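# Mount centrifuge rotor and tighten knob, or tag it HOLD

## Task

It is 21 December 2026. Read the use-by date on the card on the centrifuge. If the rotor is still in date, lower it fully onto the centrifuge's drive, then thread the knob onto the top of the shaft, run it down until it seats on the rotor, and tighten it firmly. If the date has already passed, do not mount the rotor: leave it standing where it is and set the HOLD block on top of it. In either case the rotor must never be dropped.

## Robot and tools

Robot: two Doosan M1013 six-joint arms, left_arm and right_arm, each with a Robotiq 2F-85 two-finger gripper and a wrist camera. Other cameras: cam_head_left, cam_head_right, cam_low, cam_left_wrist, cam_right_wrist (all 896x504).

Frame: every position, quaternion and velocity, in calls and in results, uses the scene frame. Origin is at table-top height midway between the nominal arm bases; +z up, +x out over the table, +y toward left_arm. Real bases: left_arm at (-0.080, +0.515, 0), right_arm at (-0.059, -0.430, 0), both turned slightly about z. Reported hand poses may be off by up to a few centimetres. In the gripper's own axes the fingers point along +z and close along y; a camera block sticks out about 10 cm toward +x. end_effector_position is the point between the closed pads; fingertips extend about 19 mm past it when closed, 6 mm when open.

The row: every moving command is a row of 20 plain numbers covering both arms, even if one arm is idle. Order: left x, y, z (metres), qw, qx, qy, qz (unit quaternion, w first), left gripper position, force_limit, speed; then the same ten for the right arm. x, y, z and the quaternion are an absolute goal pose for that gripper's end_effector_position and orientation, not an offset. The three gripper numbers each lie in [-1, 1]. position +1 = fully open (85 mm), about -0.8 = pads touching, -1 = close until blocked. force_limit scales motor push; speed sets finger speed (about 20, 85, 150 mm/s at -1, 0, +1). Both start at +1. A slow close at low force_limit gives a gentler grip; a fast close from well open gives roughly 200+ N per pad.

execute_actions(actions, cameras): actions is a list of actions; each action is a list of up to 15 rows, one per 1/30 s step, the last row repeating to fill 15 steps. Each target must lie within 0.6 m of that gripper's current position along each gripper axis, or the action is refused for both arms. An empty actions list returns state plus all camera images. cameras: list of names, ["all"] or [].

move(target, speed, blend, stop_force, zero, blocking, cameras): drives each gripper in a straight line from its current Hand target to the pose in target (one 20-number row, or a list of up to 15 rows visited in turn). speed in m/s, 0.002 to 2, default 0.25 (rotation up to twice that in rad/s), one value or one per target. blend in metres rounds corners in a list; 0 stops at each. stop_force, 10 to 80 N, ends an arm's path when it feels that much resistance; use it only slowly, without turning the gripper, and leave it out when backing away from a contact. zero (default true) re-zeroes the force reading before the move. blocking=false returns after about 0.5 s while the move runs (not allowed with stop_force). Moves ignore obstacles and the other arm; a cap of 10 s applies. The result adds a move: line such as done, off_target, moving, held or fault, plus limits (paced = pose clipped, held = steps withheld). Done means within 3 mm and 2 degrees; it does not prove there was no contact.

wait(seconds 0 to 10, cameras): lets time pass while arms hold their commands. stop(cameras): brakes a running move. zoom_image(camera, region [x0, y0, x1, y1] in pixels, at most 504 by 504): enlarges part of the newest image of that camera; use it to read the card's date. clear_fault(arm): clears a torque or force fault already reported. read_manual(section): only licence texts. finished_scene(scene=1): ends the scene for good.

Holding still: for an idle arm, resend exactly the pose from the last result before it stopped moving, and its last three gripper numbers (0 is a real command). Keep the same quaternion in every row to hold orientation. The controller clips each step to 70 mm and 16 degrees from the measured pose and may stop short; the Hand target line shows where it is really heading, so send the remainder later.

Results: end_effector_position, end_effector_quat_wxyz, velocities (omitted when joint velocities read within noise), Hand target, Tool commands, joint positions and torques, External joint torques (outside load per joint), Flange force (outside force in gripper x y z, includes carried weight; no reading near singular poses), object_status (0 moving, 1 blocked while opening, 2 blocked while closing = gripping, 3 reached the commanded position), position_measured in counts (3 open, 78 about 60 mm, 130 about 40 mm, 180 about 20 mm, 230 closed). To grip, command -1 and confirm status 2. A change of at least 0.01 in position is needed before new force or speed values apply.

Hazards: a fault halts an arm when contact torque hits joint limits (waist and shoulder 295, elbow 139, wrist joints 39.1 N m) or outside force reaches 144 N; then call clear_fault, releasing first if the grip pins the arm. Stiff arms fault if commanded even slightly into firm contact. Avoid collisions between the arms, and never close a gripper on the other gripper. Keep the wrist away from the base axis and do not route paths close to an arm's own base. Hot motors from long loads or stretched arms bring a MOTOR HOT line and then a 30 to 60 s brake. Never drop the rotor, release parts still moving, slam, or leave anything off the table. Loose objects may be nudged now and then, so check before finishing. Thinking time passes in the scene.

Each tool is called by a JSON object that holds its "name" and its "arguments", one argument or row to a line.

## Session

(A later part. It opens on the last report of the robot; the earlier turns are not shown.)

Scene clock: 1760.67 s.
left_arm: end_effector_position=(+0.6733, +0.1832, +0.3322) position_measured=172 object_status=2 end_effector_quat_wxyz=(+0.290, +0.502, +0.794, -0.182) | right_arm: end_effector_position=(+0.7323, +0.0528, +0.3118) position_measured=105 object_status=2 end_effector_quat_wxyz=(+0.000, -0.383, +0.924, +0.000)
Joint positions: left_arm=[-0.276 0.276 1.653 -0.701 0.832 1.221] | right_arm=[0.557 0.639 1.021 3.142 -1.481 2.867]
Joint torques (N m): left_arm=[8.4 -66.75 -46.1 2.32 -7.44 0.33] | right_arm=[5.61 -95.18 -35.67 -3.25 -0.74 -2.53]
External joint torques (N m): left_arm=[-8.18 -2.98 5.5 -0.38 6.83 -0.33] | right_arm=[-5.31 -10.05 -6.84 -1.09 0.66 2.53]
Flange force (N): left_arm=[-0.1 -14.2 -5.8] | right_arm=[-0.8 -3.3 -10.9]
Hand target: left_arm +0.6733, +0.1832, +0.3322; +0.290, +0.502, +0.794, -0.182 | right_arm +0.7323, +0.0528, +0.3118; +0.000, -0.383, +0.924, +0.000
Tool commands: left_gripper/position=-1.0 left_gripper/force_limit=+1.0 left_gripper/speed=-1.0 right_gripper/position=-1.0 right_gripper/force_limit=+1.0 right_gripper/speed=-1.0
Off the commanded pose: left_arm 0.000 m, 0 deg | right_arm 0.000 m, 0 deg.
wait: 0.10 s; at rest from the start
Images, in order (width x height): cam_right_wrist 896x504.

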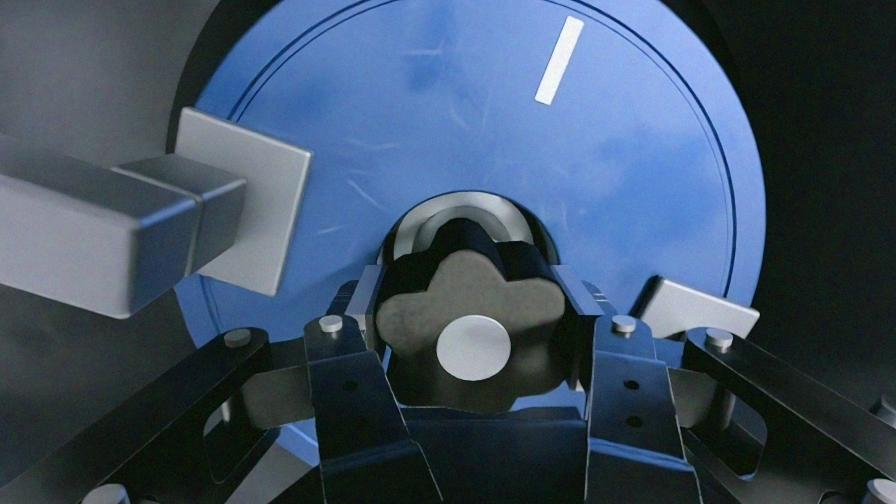

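{"name": "move", "arguments": {
  "target": [0.6733,0.1832,0.3322,0.2901,0.5021,0.7941,-0.1820,-1,1,-1,0.7323,0.0528,0.3118,0,0.357551,-0.933894,0,-1,1,-1],
  "speed": 0.03,
  "cameras": ["cam_right_wrist"]
}}

{"name": "zoom_image", "arguments": {
  "camera": "cam_right_wrist",
  "region": [340, 200, 620, 430]
}}

{"name": "zoom_image", "arguments": {
  "camera": "cam_right_wrist",
  "region": [500, 0, 640, 120]
}}

Scene clock: 1773.13 s.
left_arm: end_effector_position=(+0.6734, +0.1833, +0.3322) position_measured=172 object_status=2 end_effector_quat_wxyz=(+0.290, +0.502, +0.794, -0.182) | right_arm: end_effector_position=(+0.7323, +0.0528, +0.3118) position_measured=105 object_status=2 end_effector_quat_wxyz=(+0.000, -0.358, +0.934, +0.000)
Joint positions: left_arm=[-0.276 0.276 1.653 -0.701 0.832 1.221] | right_arm=[0.557 0.639 1.021 3.142 -1.481 2.921]
Joint torques (N m): left_arm=[-19.15 -88.12 -29.6 -1.57 9.82 -1.15] | right_arm=[-5.92 -82.15 -34.55 -2.07 3.44 9.21]
External joint torques (N m): left_arm=[19.72 18.49 -10.98 3.53 -10.44 1.15] | right_arm=[6.24 -23.03 -7.97 -2.27 -3.52 -9.21]
Flange force (N): left_arm=[-5.2 49.2 17.2] | right_arm=[14.5 -0.6 -21.9]
Hand target: left_arm +0.6733, +0.1832, +0.3322; +0.290, +0.502, +0.794, -0.182 | right_arm +0.7323, +0.0528, +0.3118; +0.000, -0.358, +0.934, +0.000
Off the commanded pose: left_arm 0.000 m, 0 deg | right_arm 0.000 m, 0 deg.
move: done
Images, in order (width x height): cam_right_wrist 896x504.

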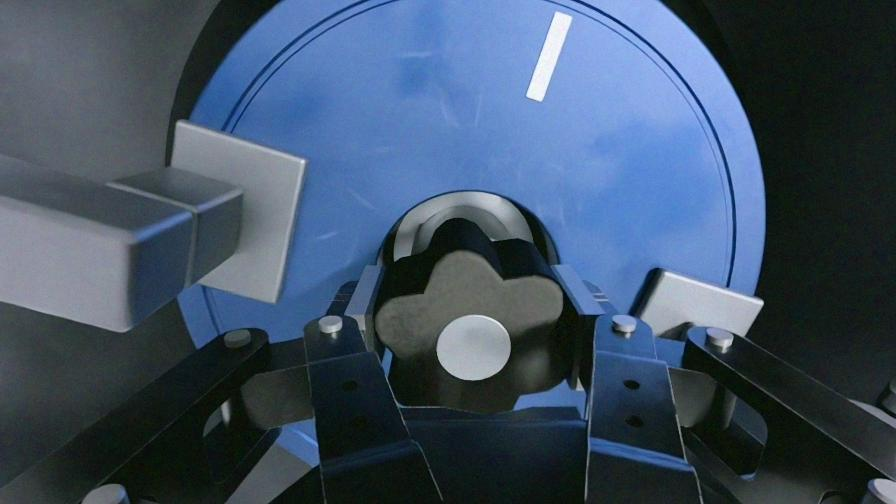

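Scaled by 1.800.

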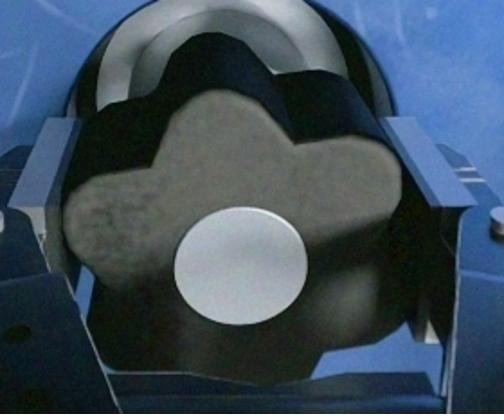

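Scaled by 3.600.

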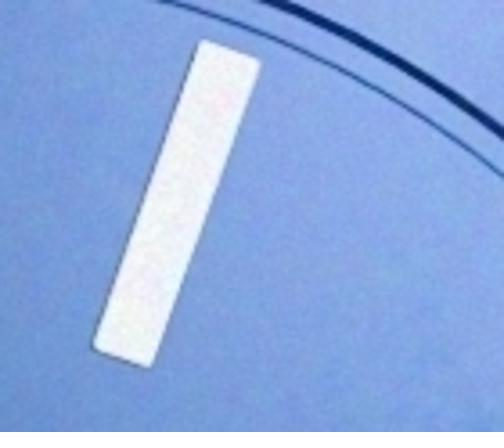

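{"name": "move", "arguments": {
  "target": [
    [0.6733,0.1832,0.3322,0.2901,0.5021,0.7941,-0.1820,-1,1,-1,0.7323,0.0528,0.3120,0,0.374606,-0.927184,0,-1,1,-1],
    [0.6733,0.1832,0.3322,0.2901,0.5021,0.7941,-0.1820,-1,1,-1,0.7323,0.0528,0.3120,0,0.374606,-0.927184,0,0.7,1,-0.6],
    [0.6733,0.1832,0.3322,0.2901,0.5021,0.7941,-0.1820,-1,1,-1,0.7323,0.0528,0.38,0,0.374606,-0.927184,0,0.7,1,-0.6],
    [0.6733,0.1832,0.3322,0.2901,0.5021,0.7941,-0.1820,-1,1,-1,0.7329,0.05335,0.50,0,0.373797,-0.927511,0,0.7,1,-0.6]
  ],
  "speed": [0.03,0.05,0.06,0.15],
  "blend": [0,0,0.02,0],
  "cameras": ["cam_right_wrist"]
}}

{"name": "zoom_image", "arguments": {
  "camera": "cam_right_wrist",
  "region": [380, 110, 540, 250]
}}

Scene clock: 1787.53 s.
left_arm: end_effector_position=(+0.6733, +0.1832, +0.3322) position_measured=172 object_status=2 end_effector_quat_wxyz=(+0.290, +0.502, +0.794, -0.182) | right_arm: end_effector_position=(+0.7329, +0.0534, +0.5000) position_measured=41 object_status=3 end_effector_quat_wxyz=(+0.000, -0.374, +0.928, +0.000)
Joint positions: left_arm=[-0.276 0.276 1.653 -0.701 0.832 1.221] | right_arm=[0.557 0.68 0.611 3.142 -1.85 2.887]
Joint torques (N m): left_arm=[2.39 -71.29 -42.55 1.4 -3.56 -0.07] | right_arm=[-0.56 -107.86 -41.77 -3.79 -0.02 0.16]
External joint torques (N m): left_arm=[-2.3 1.04 1.69 0.53 2.95 0.07] | right_arm=[0.75 1.28 0.9 -0.4 -0.05 -0.16]
Flange force (N): left_arm=[-1.4 -1.0 -1.2] | right_arm=[0.5 0.8 1.8]
Hand target: left_arm +0.6733, +0.1832, +0.3322; +0.290, +0.502, +0.794, -0.182 | right_arm +0.7329, +0.0533, +0.5000; +0.000, -0.374, +0.928, +0.000
Off the commanded pose: left_arm 0.000 m, 0 deg | right_arm 0.000 m, 0 deg.
move: done
Images, in order (width x height): cam_right_wrist 896x504.

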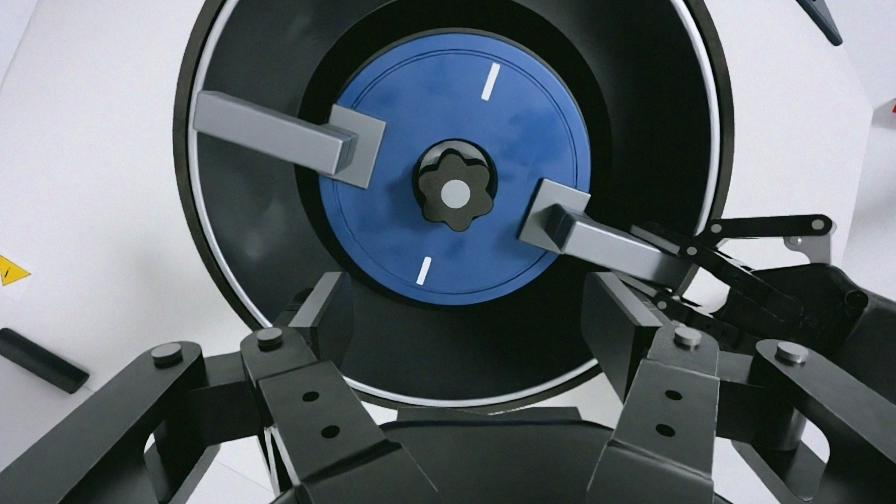

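Scaled by 3.150.

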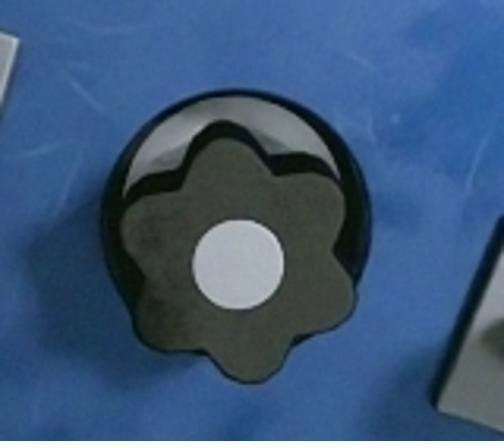

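{"name": "move", "arguments": {
  "target": [
    [0.6733,0.1832,0.3322,0.2901,0.5021,0.7941,-0.1820,0.2,1,-0.7,0.7329,0.05335,0.50,0,0.373797,-0.927511,0,0.7,1,-0.6],
    [0.6512,0.2297,0.3935,0.2901,0.5021,0.7941,-0.1820,0.2,1,-0.7,0.7329,0.05335,0.50,0,0.373797,-0.927511,0,0.7,1,-0.6],
    [0.6230,0.2900,0.4800,0.2901,0.5021,0.7941,-0.1820,0.2,1,-0.7,0.7329,0.05335,0.50,0,0.373797,-0.927511,0,0.7,1,-0.6]
  ],
  "speed": [0.05,0.05,0.12],
  "blend": [0,0.02,0],
  "cameras": ["cam_right_wrist","cam_head_right","cam_head_left"]
}}

Scene clock: 1797.43 s.
left_arm: end_effector_position=(+0.6230, +0.2900, +0.4799) position_measured=104 object_status=3 end_effector_quat_wxyz=(+0.290, +0.502, +0.794, -0.182) | right_arm: end_effector_position=(+0.7329, +0.0534, +0.5000) position_measured=41 object_status=3 end_effector_quat_wxyz=(+0.000, -0.374, +0.928, +0.000)
Joint positions: left_arm=[-0.134 0.113 1.579 -0.64 1.103 1.174] | right_arm=[0.557 0.68 0.611 3.142 -1.85 2.887]
Joint torques (N m): left_arm=[-1.64 -53.76 -40.04 1.61 -1.11 0.09] | right_arm=[-0.07 -108.08 -41.88 -3.82 -0.09 0.1]
External joint torques (N m): left_arm=[1.41 -1.59 -3.57 0.43 0.42 -0.09] | right_arm=[0.33 0.71 0.73 -0.38 0.01 -0.1]
Flange force (N): left_arm=[-4.5 4.8 -5.2] | right_arm=[1.4 0.6 1.8]
Hand target: left_arm +0.6230, +0.2900, +0.4800; +0.290, +0.502, +0.794, -0.182 | right_arm +0.7329, +0.0534, +0.5000; +0.000, -0.374, +0.928, +0.000
Off the commanded pose: left_arm 0.000 m, 0 deg | right_arm 0.000 m, 0 deg.
move: done
Images, in order (width x height): cam_head_left 896x504, cam_head_right 896x504, cam_right_wrist 896x504.

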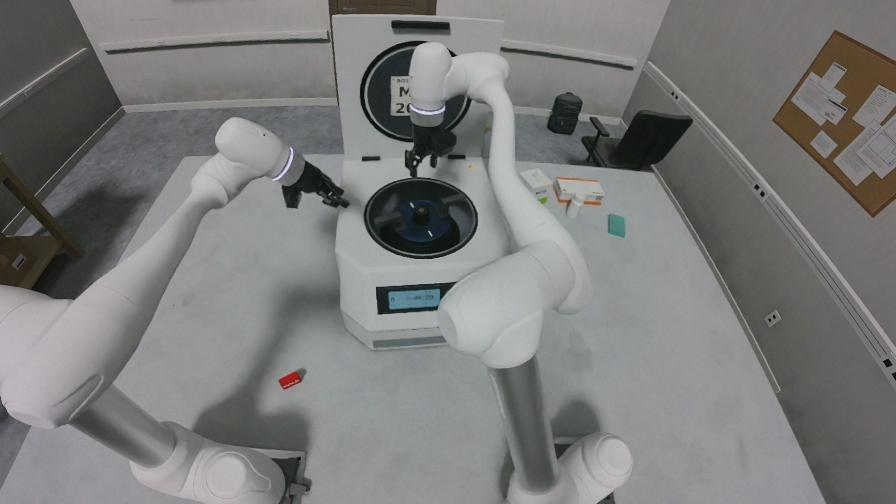

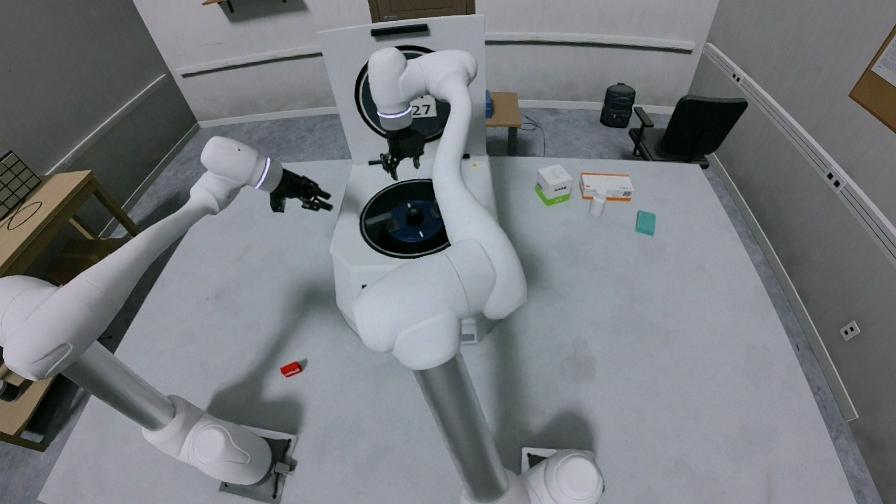

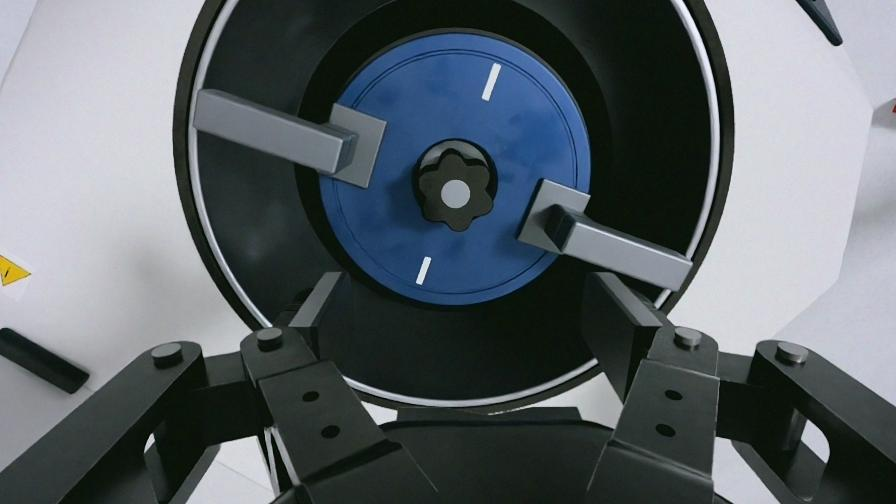

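{"name": "finished_scene", "arguments": {
  "scene": 1
}}

The scene is finished: the task was done.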